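# Place the block onto the bench scale's pan

## Task

Set the block down so that it rests on the weighing pan of the bench scale.

## Robot and tools

Robot: two arms, left_arm and right_arm, each ending in a two-finger parallel gripper with a wrist camera. Scene frame: origin at table-top height, midway between the nominal arm bases; +x points out over the table, +z up, left_arm sits on the +y side (image sides do not follow arm names). Calibrated bases: left_arm at (-0.001, +0.345, +0.047) m, right_arm at (+0.013, -0.230, +0.012) m. A camera stand stands behind the arms. Cameras: cam_head_left and cam_head_right (fixed, on one bar), cam_left_wrist, cam_right_wrist, all 896x504.

Gripper geometry: fingers point along the gripper's +z axis and separate along its y axis. end_effector_position is the point between the pads, roughly 1 cm short of the fingertips.

The 14-number row (used by execute_actions and move): one flat list covering both arms, left_arm first then right_arm, each as dx, dy, dz, rx, ry, rz, opening. Every value lies in [-1, 1]. dx..rz are offsets, not poses: measured along scene-frame axes from that arm's Hand target as it stood when the action or move began, with rotation about the Hand target's position. Scale: 1.0 equals 0.6 m of translation or 180 degrees; rx, ry, rz form a single rotation vector. A translation longer than 1.0 may be shortened along its direction. The opening is absolute, not an offset: +1 fully open (0.093 m), -1 closed. All zeros for an arm's six pose numbers re-requests its current Hand target; a 0 opening is a real command (half-open), so to leave a gripper alone resend its present opening.

execute_actions(actions, cameras): actions is a list of actions; each action is up to 15 rows, one per 1/30 s control step, and lasts 0.5 s (a short table repeats its final row). Every row counts from the start-of-action Hand target, not the prior row; repeating an offset in a new action moves further. Images arrive only when actions is empty or cameras names them (["all"] for all, [] for none). An empty list also reports the scene number and task.

move(target, speed, blend, opening_speed, grip_force, blocking, cameras): drives each gripper in a straight line to its target. target is one 14-number row or up to 15 rows; every row is an offset from the same starting Hand targets. speed: m/s path top speed, 0.002 to 2.9, default 0.25 (rotation limited to twice that in rad/s); one value or one per target. blend: corner rounding in metres for lists; 0 stops at each point. opening_speed: rate of opening change per second on the -1..+1 scale, at least 0.2. grip_force: newtons per finger pad, 10 to 50 (50 = full); one value or one per arm; persists; lower values close slowly. blocking=false returns after about 0.5 s while the move continues. Moves do not avoid obstacles or the other arm, and whole move is capped at 10 s. The result adds a move: line naming the ending (done, off_target, moving, held, fault) and any limits (paced = pose clipped, held = steps withheld). done means within 10 mm and 2 degrees and at rest; neither done nor off_target tells you about contact.

wait(seconds): 0 to 10; holds last commands while a running move continues. stop(): brakes the running move. zoom_image(camera, region): region [x0, y0, x1, y1] in pixels of that camera's latest image, at most 504 by 504, origin top-left. read_manual(section): licence text only. finished_scene(scene): scene number 1 or 2; ends the scene irreversibly, so call it only once the block sits stably on the pan with the robot clear.

Results: end_effector_position (m) and end_effector_quat_wxyz in the scene frame; Hand target (last commanded pose after clipping, the base of the next offsets); Tool commands; grip_measured (+1 open, -1 closed); Joint positions (last entry is the finger opening in metres); joint torques (wrap at ±28 N m on joints 1-3); joint velocities, marked within noise when still. Pads meet near grip_measured -0.94; each millimetre of object width adds about 0.0208. To grip a rigid block, send a value at least 0.24 under its width reading and keep sending it; to release, send well above that reading. Readings may sit up to 0.02 high.

Control notes: commanded orientation is clipped to 40 degrees from the current one per step. Grippers sag and tilt under friction and weight, especially at long reach; check position and orientation after each move and correct by sending the remaining gap as an offset. Tiny moves may not happen or go sideways. Do not route a path near an arm's own base. To stop pressing on something, command the target back beyond the gripper. Head camera calibration is good near the image centre; wrist-camera images may lag while moving.

Avoid: dropping the block or releasing it while it moves, letting anything leave the table, fast impacts with the table, scale or other fixed items, hard pushes, any contact or squeeze between the two arms or grippers, loading a wrist camera cable, and holding loads or stretched poses for long (MOTOR HOT at 75 °C; at 90 °C the arm folds and idles). Loose objects may occasionally be nudged by outside forces.

Each tool is called after "Emit:" as name(argument=value, ...), one argument or row to a line, values as JSON.

## Session

Emit:
execute_actions(
  actions=[],
)

Scene clock: 0.00 s.
left_arm: end_effector_position=(+0.3824, +0.3802, +0.1449) grip_measured=+1.000 end_effector_quat_wxyz=(+0.590, -0.097, +0.797, +0.081) | right_arm: end_effector_position=(+0.3892, -0.2061, +0.0926) grip_measured=+1.000 end_effector_quat_wxyz=(+0.551, -0.030, +0.833, +0.030)
Joint positions: left_arm=[-0.022 1.553 0.339 0.908 -0.27 -0.07 0.093] | right_arm=[0.039 1.507 0.338 0.766 -0.04 0.001 0.093]
Joint velocities: within noise
Joint torques (N m): no reading
Heat: left arm: 33 °C; right arm: 35 °C.
Hand target: left_arm +0.3861, +0.3802, +0.1546; +0.603, -0.099, +0.788, +0.079 | right_arm +0.3917, -0.2060, +0.0977; +0.557, -0.030, +0.829, +0.030
Tool commands: left_gripper/opening=+1.0 right_gripper/opening=+1.0

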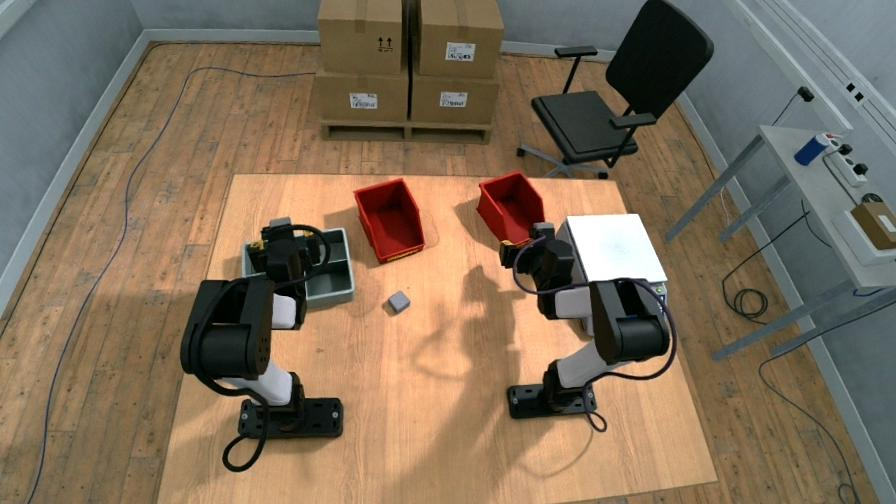

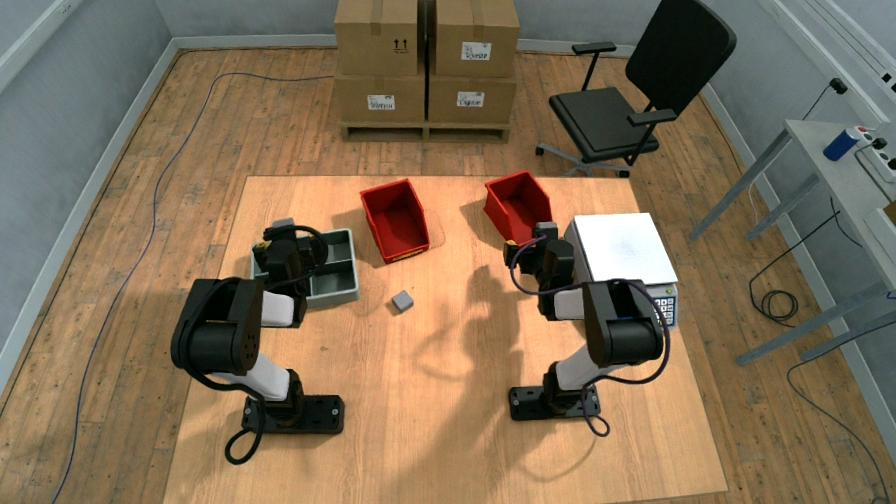

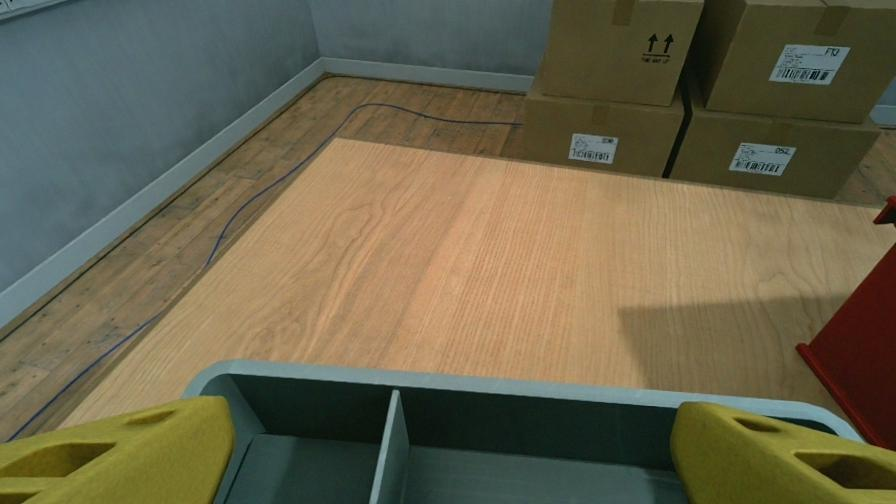

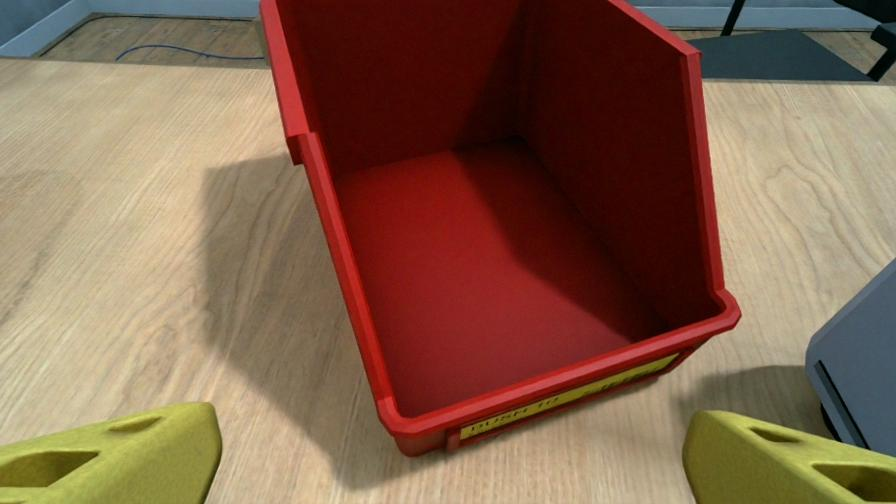

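Emit:
zoom_image(
  camera="cam_head_left",
  region=[360, 270, 440, 330],
)

Emit:
zoom_image(
  camera="cam_head_right",
  region=[470, 160, 710, 350],
)

Scaled by 6.300.

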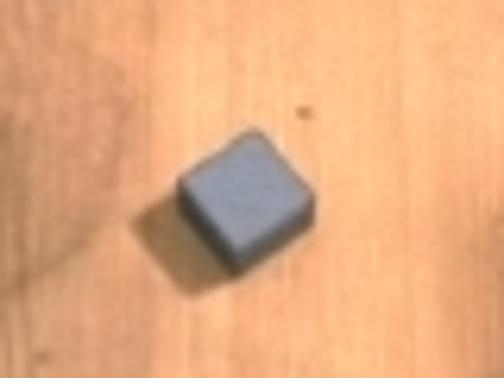

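Scaled by 2.100.

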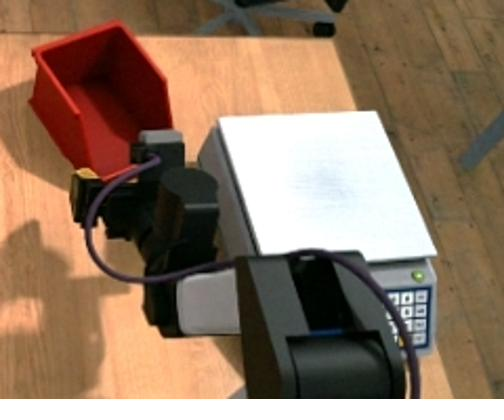

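Emit:
move(
  target=[
    [0,0,0,0,0,0,1,-0.1028,0.21,0.1705,-0.065,0.17,0.075,1],
    [0,0,0,0,0,0,1,-0.2012,0.5567,0.0372,-0.137,0.3556,0.1556,1],
  ],
  blend=[0.08,0],
  speed=0.45,
  cameras=["cam_right_wrist","cam_head_right"],
)

Scene clock: 61.93 s.
left_arm: end_effector_position=(+0.3823, +0.3802, +0.1445) grip_measured=+1.000 end_effector_quat_wxyz=(+0.590, -0.097, +0.798, +0.081) | right_arm: end_effector_position=(+0.2701, +0.1268, +0.1201) grip_measured=+1.000 end_effector_quat_wxyz=(+0.006, -0.317, +0.949, -0.004)
Joint positions: left_arm=[-0.022 1.553 0.339 0.906 -0.27 -0.07 0.093] | right_arm=[0.944 2.264 2.157 -1.458 0.014 0.307 0.093]
Joint torques (N m): left_arm=[0.18 -5.87 4.85 2.09 0.09 0.02] | right_arm=[-0.55 -9.07 7.95 0.17 -0.09 0.11]
Heat: left arm: 37 °C; right arm: 40 °C.
Hand target: left_arm +0.3861, +0.3802, +0.1545; +0.603, -0.099, +0.788, +0.079 | right_arm +0.2710, +0.1280, +0.1201; +0.000, -0.309, +0.951, +0.000
Off the commanded pose: left_arm 0.011 m, 2 deg | right_arm 0.001 m, 1 deg.
move: off_target (left_arm)
camera_calibration:
cam_right_wrist: T_world_to_cam=[[0.614059, -0.78926, 0.0000351585, -0.0661607], [-0.719956, -0.56012, 0.409792, 0.254321], [-0.323413, -0.251662, -0.912179, 0.323454], [0, 0, 0, 1]] pos_world=[0.328336, 0.171633, 0.190831]
Images, in order (width x height): cam_head_right 896x504, cam_right_wrist 896x504.

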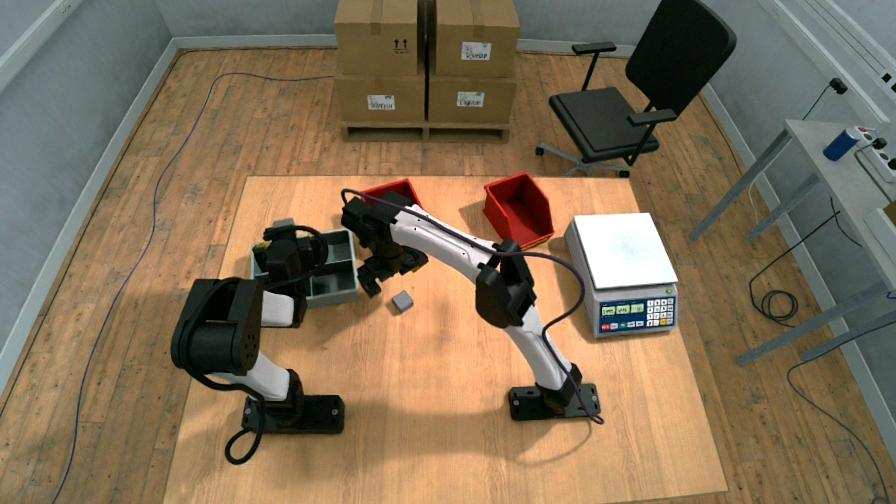

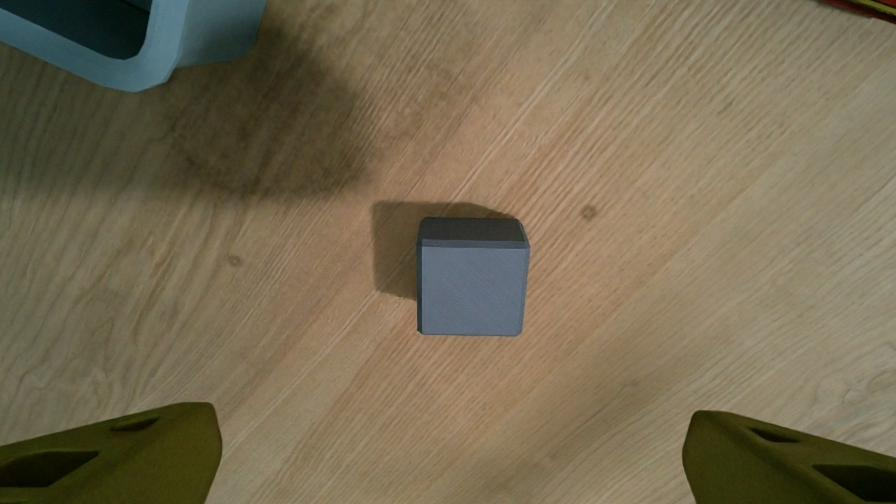

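Emit:
move(
  target=[0,0,0,0,0,0,1,-0.0135,-0.032,-0.09,0,0,0,1],
  speed=0.25,
  cameras=["cam_right_wrist"],
)

Scene clock: 80.27 s.
left_arm: end_effector_position=(+0.3823, +0.3802, +0.1445) grip_measured=+1.000 end_effector_quat_wxyz=(+0.590, -0.097, +0.798, +0.081) | right_arm: end_effector_position=(+0.2597, +0.1047, +0.0550) grip_measured=+1.000 end_effector_quat_wxyz=(-0.014, -0.312, +0.950, -0.018)
Joint positions: left_arm=[-0.022 1.553 0.339 0.906 -0.27 -0.07 0.093] | right_arm=[0.933 2.212 1.812 -1.215 0.013 0.307 0.093]
Joint torques (N m): left_arm=[0.17 -5.83 4.82 2.08 0.09 0.02] | right_arm=[-0.61 -12.07 5.37 0.41 -0.11 0.03]
Heat: left arm: 37 °C; right arm: 45 °C.
Hand target: left_arm +0.3861, +0.3802, +0.1545; +0.603, -0.099, +0.788, +0.079 | right_arm +0.2628, +0.1088, +0.0660; +0.000, -0.309, +0.951, -0.001
Off the commanded pose: left_arm 0.011 m, 2 deg | right_arm 0.012 m, 3 deg.
move: off_target (left_arm, right_arm)
camera_calibration:
cam_right_wrist: T_world_to_cam=[[0.605801, -0.795491, 0.0141195, -0.0752525], [-0.712826, -0.534794, 0.453733, 0.254222], [-0.35339, -0.284937, -0.891026, 0.265293], [0, 0, 0, 1]] pos_world=[0.320556, 0.151686, 0.122096]
Images, in order (width x height): cam_right_wrist 896x504.

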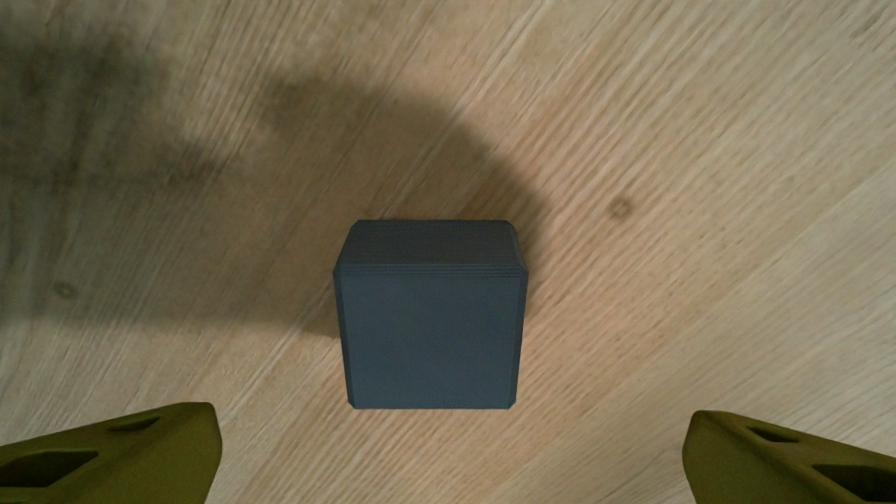

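Emit:
move(
  target=[
    [0,0,0,0,0,0,1,0.0172,0.0172,-0.045,0,0,0,1],
    [0,0,0,0,0,0,1,0.0172,0.0172,-0.045,0,0,0,-0.6],
  ],
  speed=0.15,
  opening_speed=1.5,
  cameras=["cam_right_wrist"],
)

Scene clock: 104.00 s.
left_arm: end_effector_position=(+0.3823, +0.3802, +0.1445) grip_measured=+1.000 end_effector_quat_wxyz=(+0.590, -0.097, +0.798, +0.081) | right_arm: end_effector_position=(+0.2675, +0.1126, +0.0377) grip_measured=-0.311 end_effector_quat_wxyz=(-0.008, -0.310, +0.951, -0.013)
Joint positions: left_arm=[-0.022 1.553 0.339 0.906 -0.27 -0.07 0.093] | right_arm=[0.929 2.254 1.812 -1.157 0.012 0.307 0.03]
Joint torques (N m): left_arm=[0.24 -5.83 4.89 2.09 0.09 0.02] | right_arm=[-0.73 -9.68 7.3 0.39 -0.11 -0.08]
Heat: left arm: 38 °C; right arm: 52 °C.
Hand target: left_arm +0.3861, +0.3802, +0.1545; +0.603, -0.099, +0.788, +0.079 | right_arm +0.2731, +0.1192, +0.0390; +0.000, -0.309, +0.951, +0.000
Off the commanded pose: left_arm 0.011 m, 2 deg | right_arm 0.009 m, 2 deg.
move: off_target (left_arm)
camera_calibration:
cam_right_wrist: T_world_to_cam=[[0.602333, -0.798199, 0.00857213, -0.0719967], [-0.719365, -0.538126, 0.439243, 0.274523], [-0.345991, -0.270737, -0.898327, 0.251587], [0, 0, 0, 1]] pos_world=[0.327895, 0.158374, 0.106042]
Images, in order (width x height): cam_right_wrist 896x504.

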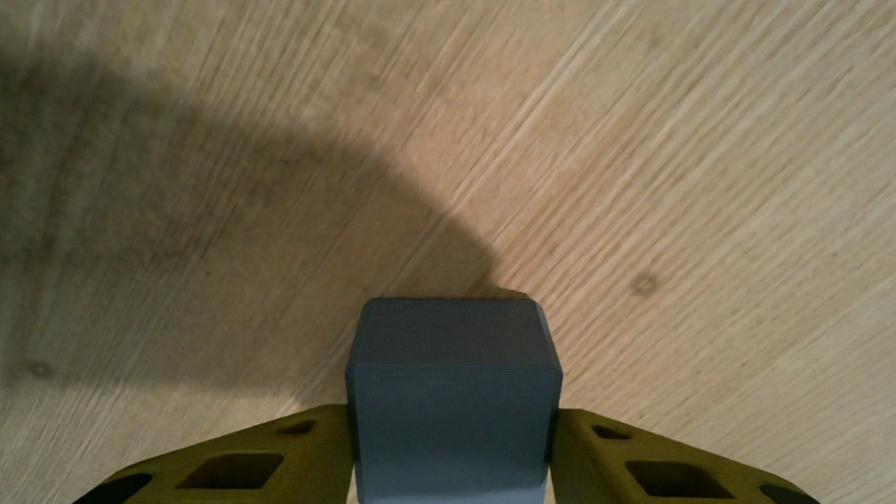

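Emit:
move(
  target=[
    [0,0,0,0,0,0,1,0,0,0.133,0,0,0,-0.6],
    [0,0,0,0,0,0,1,0.128,-0.449,0.335,0,0,-0.22,-0.6],
    [0,0,0,0,0,0,1,0.153,-0.89,0.302,0,0,-0.43,-0.6],
  ],
  speed=[0.25,0.45,0.4],
  blend=[0.05,0.1,0],
  cameras=["cam_right_wrist","cam_head_left"],
)

Scene clock: 121.60 s.
left_arm: end_effector_position=(+0.3823, +0.3802, +0.1445) grip_measured=+1.000 end_effector_quat_wxyz=(+0.590, -0.097, +0.798, +0.081) | right_arm: end_effector_position=(+0.3621, -0.4164, +0.2153) grip_measured=-0.296 end_effector_quat_wxyz=(+0.063, +0.358, +0.931, -0.010)
Joint positions: left_arm=[-0.022 1.553 0.339 0.906 -0.27 -0.07 0.093] | right_arm=[-0.495 1.999 2.122 -1.567 0.004 0.246 0.031]
Joint torques (N m): left_arm=[0.21 -5.83 4.89 2.09 0.09 0.02] | right_arm=[0.2 -7.91 7.8 0.43 -0.05 -0.08]
Heat: left arm: 38 °C; right arm: 58 °C.
Hand target: left_arm +0.3861, +0.3802, +0.1545; +0.603, -0.099, +0.788, +0.079 | right_arm +0.3649, -0.4148, +0.2201; +0.000, +0.354, +0.935, +0.000
Off the commanded pose: left_arm 0.011 m, 2 deg | right_arm 0.006 m, 7 deg.
joint sent to its limit (right arm) — joint 4 (wrist pitch), lower limit. The joint targets are off in orientation, not in position.
move: off_target (left_arm, right_arm); blend cut to 0.0398 m at target 1
camera_calibration:
cam_right_wrist: T_world_to_cam=[[-0.655033, -0.754749, -0.0358456, -0.069769], [-0.727043, 0.616649, 0.301915, 0.49309], [-0.205766, 0.223825, -0.952661, 0.467476], [0, 0, 0, 1]] pos_world=[0.408987, -0.461354, 0.293974]
Images, in order (width x height): cam_head_left 896x504, cam_right_wrist 896x504.

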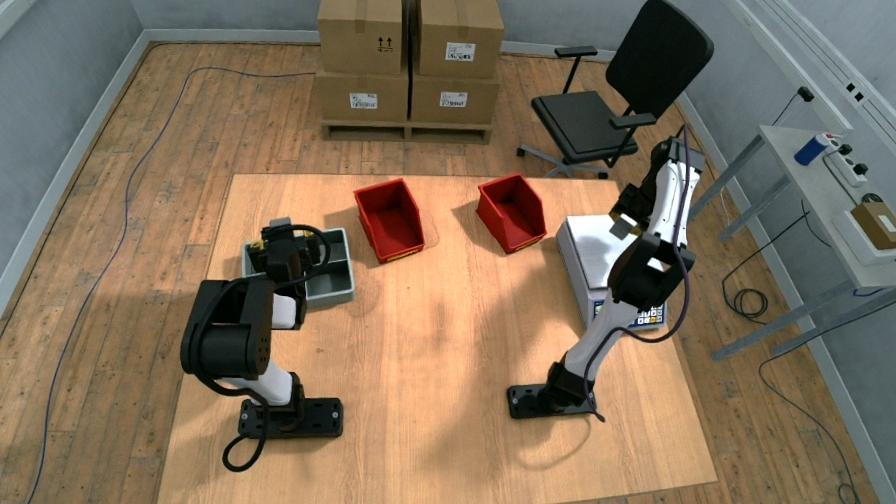

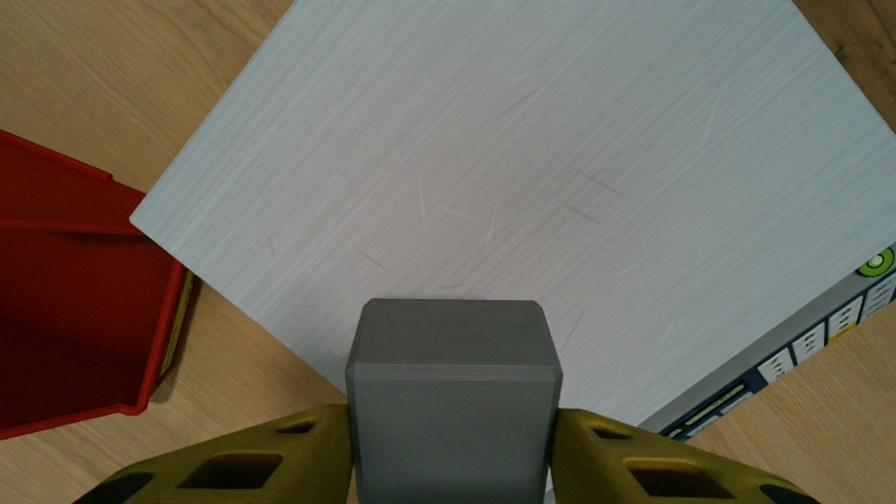

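Emit:
zoom_image(
  camera="cam_head_left",
  region=[540, 190, 690, 340],
)

Scaled by 3.360.

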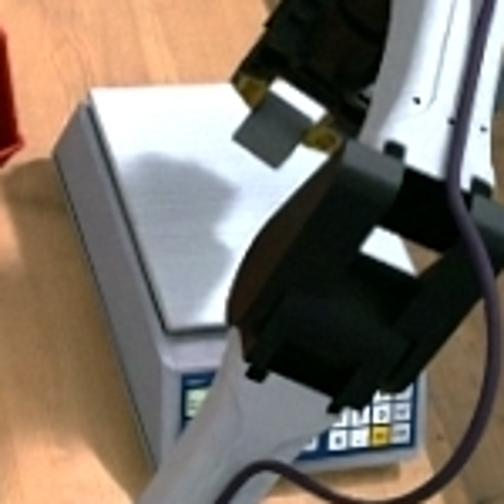

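Emit:
move(
  target=[0,0,0,0,0,0,1,0.0035,-0.052,-0.083,0,0,0,-0.6],
  speed=0.25,
  cameras=["cam_right_wrist"],
)

Scene clock: 159.67 s.
left_arm: end_effector_position=(+0.3823, +0.3802, +0.1444) grip_measured=+1.000 end_effector_quat_wxyz=(+0.589, -0.097, +0.798, +0.081) | right_arm: end_effector_position=(+0.3648, -0.4453, +0.1629) grip_measured=-0.296 end_effector_quat_wxyz=(+0.001, +0.359, +0.933, -0.002)
Joint positions: left_arm=[-0.022 1.553 0.339 0.906 -0.27 -0.07 0.093] | right_arm=[-0.554 2.162 2.163 -1.569 0.004 0.187 0.031]
Joint torques (N m): left_arm=[0.23 -5.85 4.83 2.09 0.08 0.03] | right_arm=[-0.09 -9.84 7.77 0.22 -0.03 -0.15]
Heat: left arm: 39 °C; right arm: 52 °C.
Hand target: left_arm +0.3861, +0.3802, +0.1545; +0.603, -0.099, +0.788, +0.079 | right_arm +0.3671, -0.4460, +0.1704; +0.000, +0.354, +0.935, +0.000
Off the commanded pose: left_arm 0.011 m, 2 deg | right_arm 0.008 m, 1 deg.
joint sent to its limit (right arm) — joint 4 (wrist pitch), lower limit. The joint targets still meet the commanded pose.
move: off_target (left_arm)
camera_calibration:
cam_right_wrist: T_world_to_cam=[[-0.657135, -0.753732, -0.00785944, -0.0951049], [-0.687817, 0.595337, 0.415309, 0.486482], [-0.308353, 0.27832, -0.909646, 0.47919], [0, 0, 0, 1]] pos_world=[0.419874, -0.494673, 0.233105]
Images, in order (width x height): cam_right_wrist 896x504.

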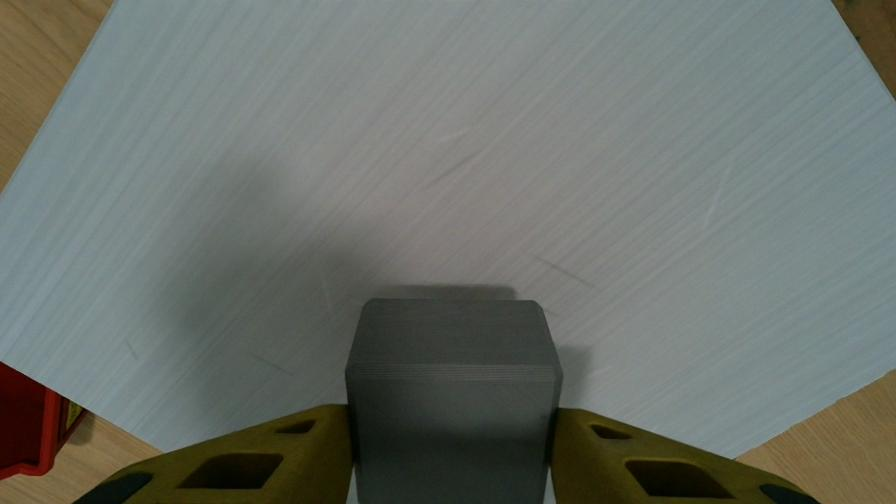

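Emit:
move(
  target=[0,0,0,0,0,0,1,0,0,-0.028,0,0,0,-0.6],
  speed=0.03,
  cameras=["cam_right_wrist"],
)

Scene clock: 174.97 s.
left_arm: end_effector_position=(+0.3823, +0.3802, +0.1444) grip_measured=+1.000 end_effector_quat_wxyz=(+0.589, -0.097, +0.798, +0.081) | right_arm: end_effector_position=(+0.3638, -0.4447, +0.1567) grip_measured=-0.296 end_effector_quat_wxyz=(-0.004, +0.359, +0.933, -0.001)
Joint positions: left_arm=[-0.022 1.553 0.339 0.906 -0.27 -0.07 0.093] | right_arm=[-0.554 2.162 2.138 -1.555 0.004 0.187 0.031]
Joint torques (N m): left_arm=[0.2 -5.87 4.82 2.08 0.07 0.02] | right_arm=[-0.25 -9.14 5.22 0.45 -0.05 -0.13]
Heat: left arm: 39 °C; right arm: 54 °C.
Hand target: left_arm +0.3861, +0.3802, +0.1545; +0.603, -0.099, +0.788, +0.079 | right_arm +0.3670, -0.4460, +0.1536; +0.000, +0.354, +0.935, +0.000
Off the commanded pose: left_arm 0.011 m, 2 deg | right_arm 0.005 m, 1 deg.
move: off_target (left_arm)
camera_calibration:
cam_right_wrist: T_world_to_cam=[[-0.656949, -0.753911, -0.00600075, -0.0957029], [-0.684169, 0.592795, 0.424861, 0.484095], [-0.31675, 0.283218, -0.905239, 0.47769], [0, 0, 0, 1]] pos_world=[0.419639, -0.494411, 0.226176]
Images, in order (width x height): cam_right_wrist 896x504.

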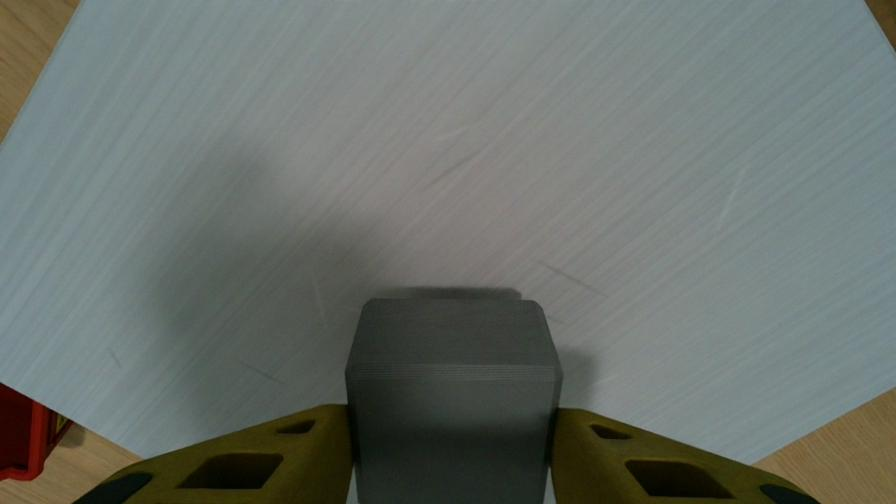

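Emit:
move(
  target=[0,0,0,0,0,0,1,0,0,-0.017,0,0,0,-0.6],
  speed=0.04,
  cameras=["cam_right_wrist"],
)

Scene clock: 179.97 s.
left_arm: end_effector_position=(+0.3823, +0.3802, +0.1444) grip_measured=+1.000 end_effector_quat_wxyz=(+0.589, -0.097, +0.798, +0.081) | right_arm: end_effector_position=(+0.3642, -0.4450, +0.1429) grip_measured=-0.296 end_effector_quat_wxyz=(-0.009, +0.359, +0.933, +0.000)
Joint positions: left_arm=[-0.022 1.553 0.339 0.906 -0.27 -0.07 0.093] | right_arm=[-0.554 2.162 2.082 -1.508 0.004 0.187 0.031]
Joint torques (N m): left_arm=[0.18 -5.85 4.85 2.07 0.09 0.04] | right_arm=[-0.17 -9.87 5.49 0.41 -0.05 -0.12]
Heat: left arm: 40 °C; right arm: 54 °C.
Hand target: left_arm +0.3861, +0.3802, +0.1545; +0.603, -0.099, +0.788, +0.079 | right_arm +0.3670, -0.4460, +0.1434; +0.000, +0.354, +0.935, +0.000
Off the commanded pose: left_arm 0.011 m, 2 deg | right_arm 0.003 m, 1 deg.
move: off_target (left_arm)
camera_calibration:
cam_right_wrist: T_world_to_cam=[[-0.656929, -0.753939, -0.00446525, -0.0959778], [-0.680854, 0.590682, 0.433051, 0.48695], [-0.323856, 0.287524, -0.901358, 0.46935], [0, 0, 0, 1]] pos_world=[0.420494, -0.494944, 0.21175]
Images, in order (width x height): cam_right_wrist 896x504.

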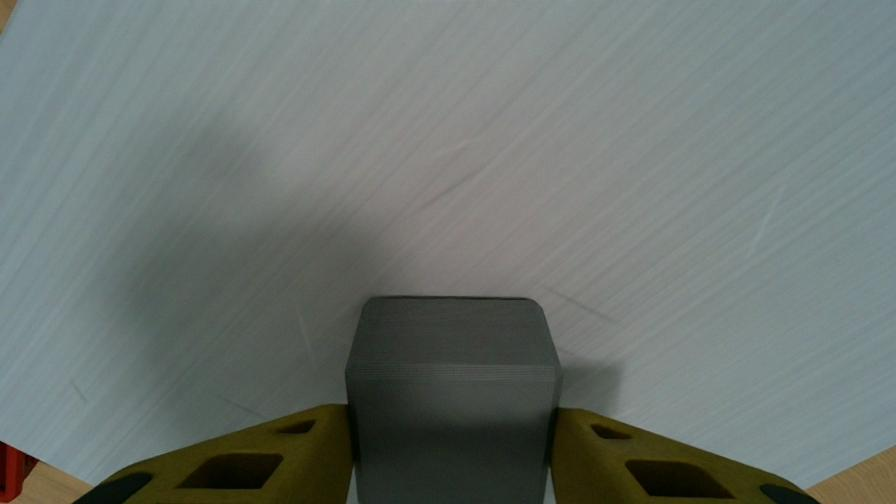

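Emit:
move(
  target=[0,0,0,0,0,0,1,0,0,-0.010,0,0,0,-0.6],
  speed=0.03,
  cameras=["cam_right_wrist"],
)

Scene clock: 186.37 s.
left_arm: end_effector_position=(+0.3823, +0.3802, +0.1444) grip_measured=+1.000 end_effector_quat_wxyz=(+0.589, -0.097, +0.798, +0.081) | right_arm: end_effector_position=(+0.3642, -0.4450, +0.1403) grip_measured=-0.296 end_effector_quat_wxyz=(-0.008, +0.359, +0.933, -0.001)
Joint positions: left_arm=[-0.022 1.553 0.339 0.906 -0.27 -0.07 0.093] | right_arm=[-0.554 2.159 2.068 -1.495 0.004 0.187 0.031]
Joint torques (N m): left_arm=[0.23 -5.82 4.85 2.09 0.08 0.02] | right_arm=[-0.18 -9.95 3.93 0.5 -0.02 -0.12]
Heat: left arm: 40 °C; right arm: 55 °C.
Hand target: left_arm +0.3861, +0.3802, +0.1545; +0.603, -0.099, +0.788, +0.079 | right_arm +0.3671, -0.4460, +0.1373; +0.000, +0.354, +0.935, +0.000
Off the commanded pose: left_arm 0.011 m, 2 deg | right_arm 0.004 m, 1 deg.
move: off_target (left_arm)
camera_calibration:
cam_right_wrist: T_world_to_cam=[[-0.656949, -0.753921, -0.00463681, -0.0959366], [-0.681118, 0.590851, 0.432405, 0.488357], [-0.32326, 0.287227, -0.901667, 0.466763], [0, 0, 0, 1]] pos_world=[0.420489, -0.494941, 0.209252]
Images, in order (width x height): cam_right_wrist 896x504.

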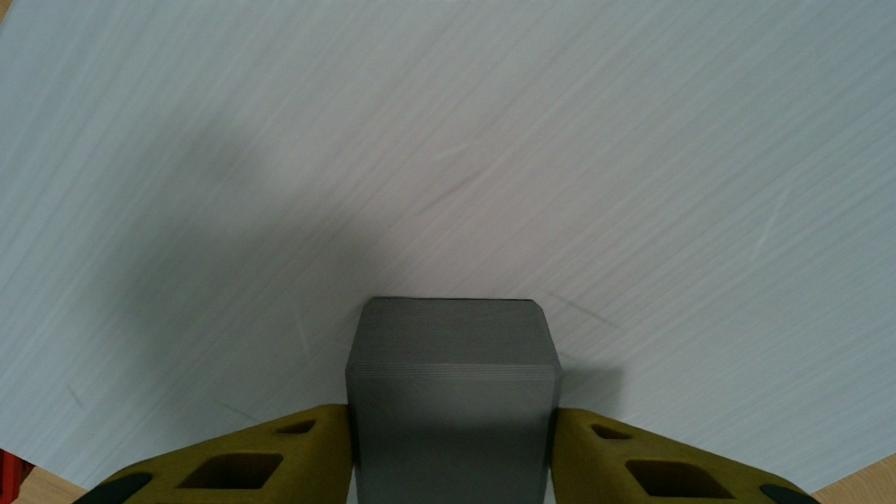

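Emit:
move(
  target=[
    [0,0,0,0,0,0,1,0,0,-0.005,0,0,0,-0.6],
    [0,0,0,0,0,0,1,0,0,-0.005,0,0,0,0.5],
  ],
  speed=0.03,
  opening_speed=1.2,
  cameras=["cam_right_wrist"],
)

Emit:
move(
  target=[0,0,0,0,0,0,1,0,0,0.15,0,0,0,0.5],
  speed=0.2,
  cameras=["cam_right_wrist","cam_head_left"],
)

Scene clock: 197.57 s.
left_arm: end_effector_position=(+0.3823, +0.3802, +0.1444) grip_measured=+1.000 end_effector_quat_wxyz=(+0.589, -0.097, +0.798, +0.081) | right_arm: end_effector_position=(+0.3641, -0.4449, +0.1354) grip_measured=+0.499 end_effector_quat_wxyz=(-0.007, +0.358, +0.934, -0.001)
Joint positions: left_arm=[-0.022 1.553 0.339 0.906 -0.27 -0.07 0.093] | right_arm=[-0.554 2.151 2.035 -1.468 0.004 0.186 0.069]
Joint torques (N m): left_arm=[0.21 -5.86 4.81 2.09 0.07 0.04] | right_arm=[-0.18 -9.61 5.52 0.41 -0.05 -0.1]
Heat: left arm: 40 °C; right arm: 58 °C.
Hand target: left_arm +0.3861, +0.3802, +0.1545; +0.603, -0.099, +0.788, +0.079 | right_arm +0.3670, -0.4460, +0.1344; +0.000, +0.354, +0.935, +0.000
Off the commanded pose: left_arm 0.011 m, 2 deg | right_arm 0.003 m, 1 deg.
move: off_target (left_arm)
camera_calibration:
cam_right_wrist: T_world_to_cam=[[-0.656659, -0.75417, -0.00514905, -0.0961471], [-0.682479, 0.591305, 0.429629, 0.491409], [-0.320968, 0.285634, -0.902991, 0.46089], [0, 0, 0, 1]] pos_world=[0.420172, -0.49473, 0.204561]
Images, in order (width x height): cam_right_wrist 896x504.

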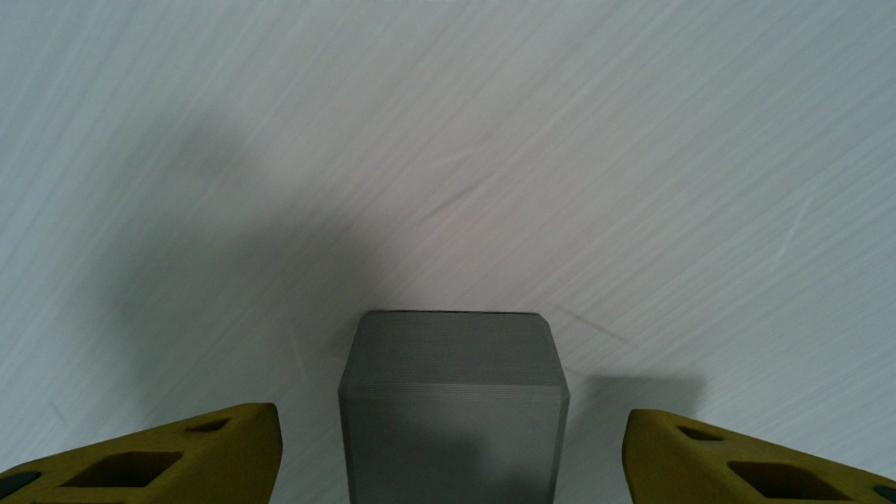

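Scene clock: 198.60 s.
left_arm: end_effector_position=(+0.3823, +0.3802, +0.1444) grip_measured=+1.000 end_effector_quat_wxyz=(+0.589, -0.097, +0.798, +0.081) | right_arm: end_effector_position=(+0.3690, -0.4479, +0.2129) grip_measured=+0.499 end_effector_quat_wxyz=(+0.075, +0.357, +0.931, -0.016)
Joint positions: left_arm=[-0.022 1.553 0.339 0.906 -0.27 -0.07 0.093] | right_arm=[-0.554 2.072 2.217 -1.563 0.004 0.186 0.069]
Joint torques (N m): left_arm=[0.17 -5.79 4.86 2.09 0.08 0.03] | right_arm=[-0.17 -10.28 7.01 0.47 -0.03 -0.12]
Heat: left arm: 40 °C; right arm: 58 °C.
Hand target: left_arm +0.3861, +0.3802, +0.1545; +0.603, -0.099, +0.788, +0.079 | right_arm +0.3670, -0.4460, +0.2243; +0.000, +0.354, +0.935, +0.000
Off the commanded pose: left_arm 0.011 m, 2 deg | right_arm 0.012 m, 9 deg.
joint sent to its limit (right arm) — joint 4 (wrist pitch), lower limit. The joint targets are off in orientation, not in position.
move: off_target (left_arm, right_arm)
camera_calibration:
cam_right_wrist: T_world_to_cam=[[-0.653929, -0.75583, -0.0331357, -0.090594], [-0.732984, 0.6221, 0.275184, 0.528568], [-0.187378, 0.204239, -0.96082, 0.459803], [0, 0, 0, 1]] pos_world=[0.414347, -0.491205, 0.293333]
Images, in order (width x height): cam_head_left 896x504, cam_right_wrist 896x504.

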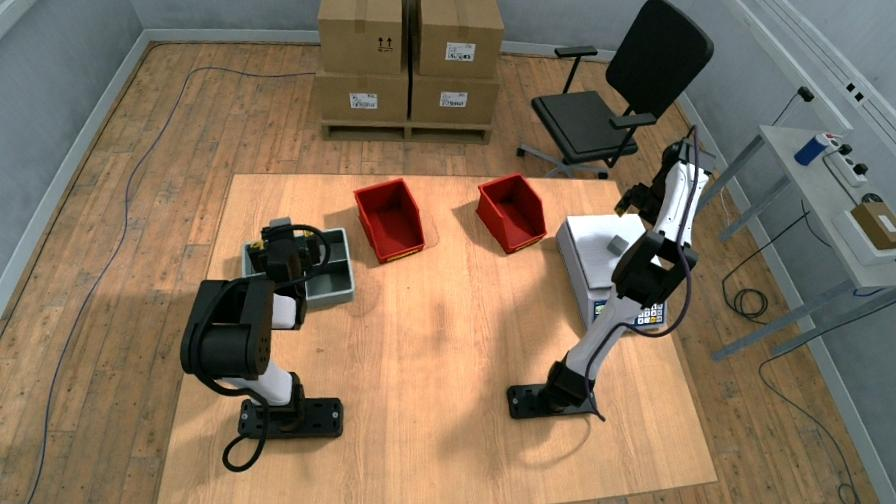

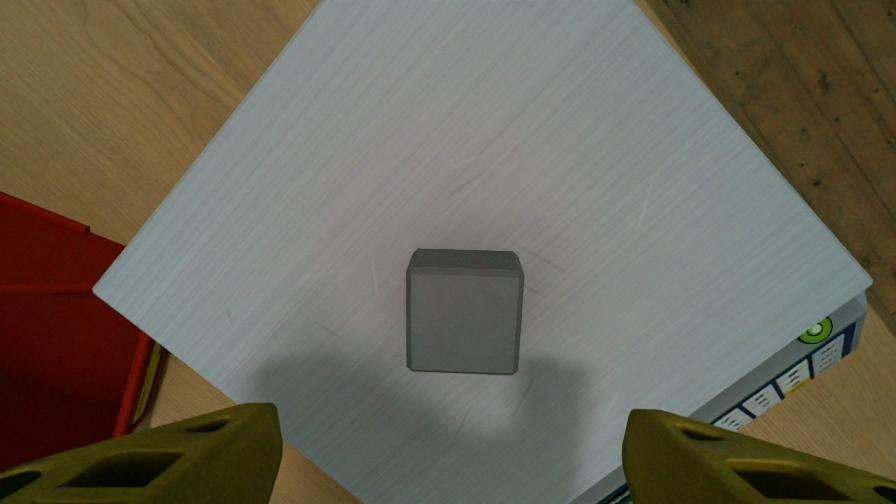

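Block is on the pan, centred.

Emit:
finished_scene(
  scene=1,
)

The scene is finished: the task was done.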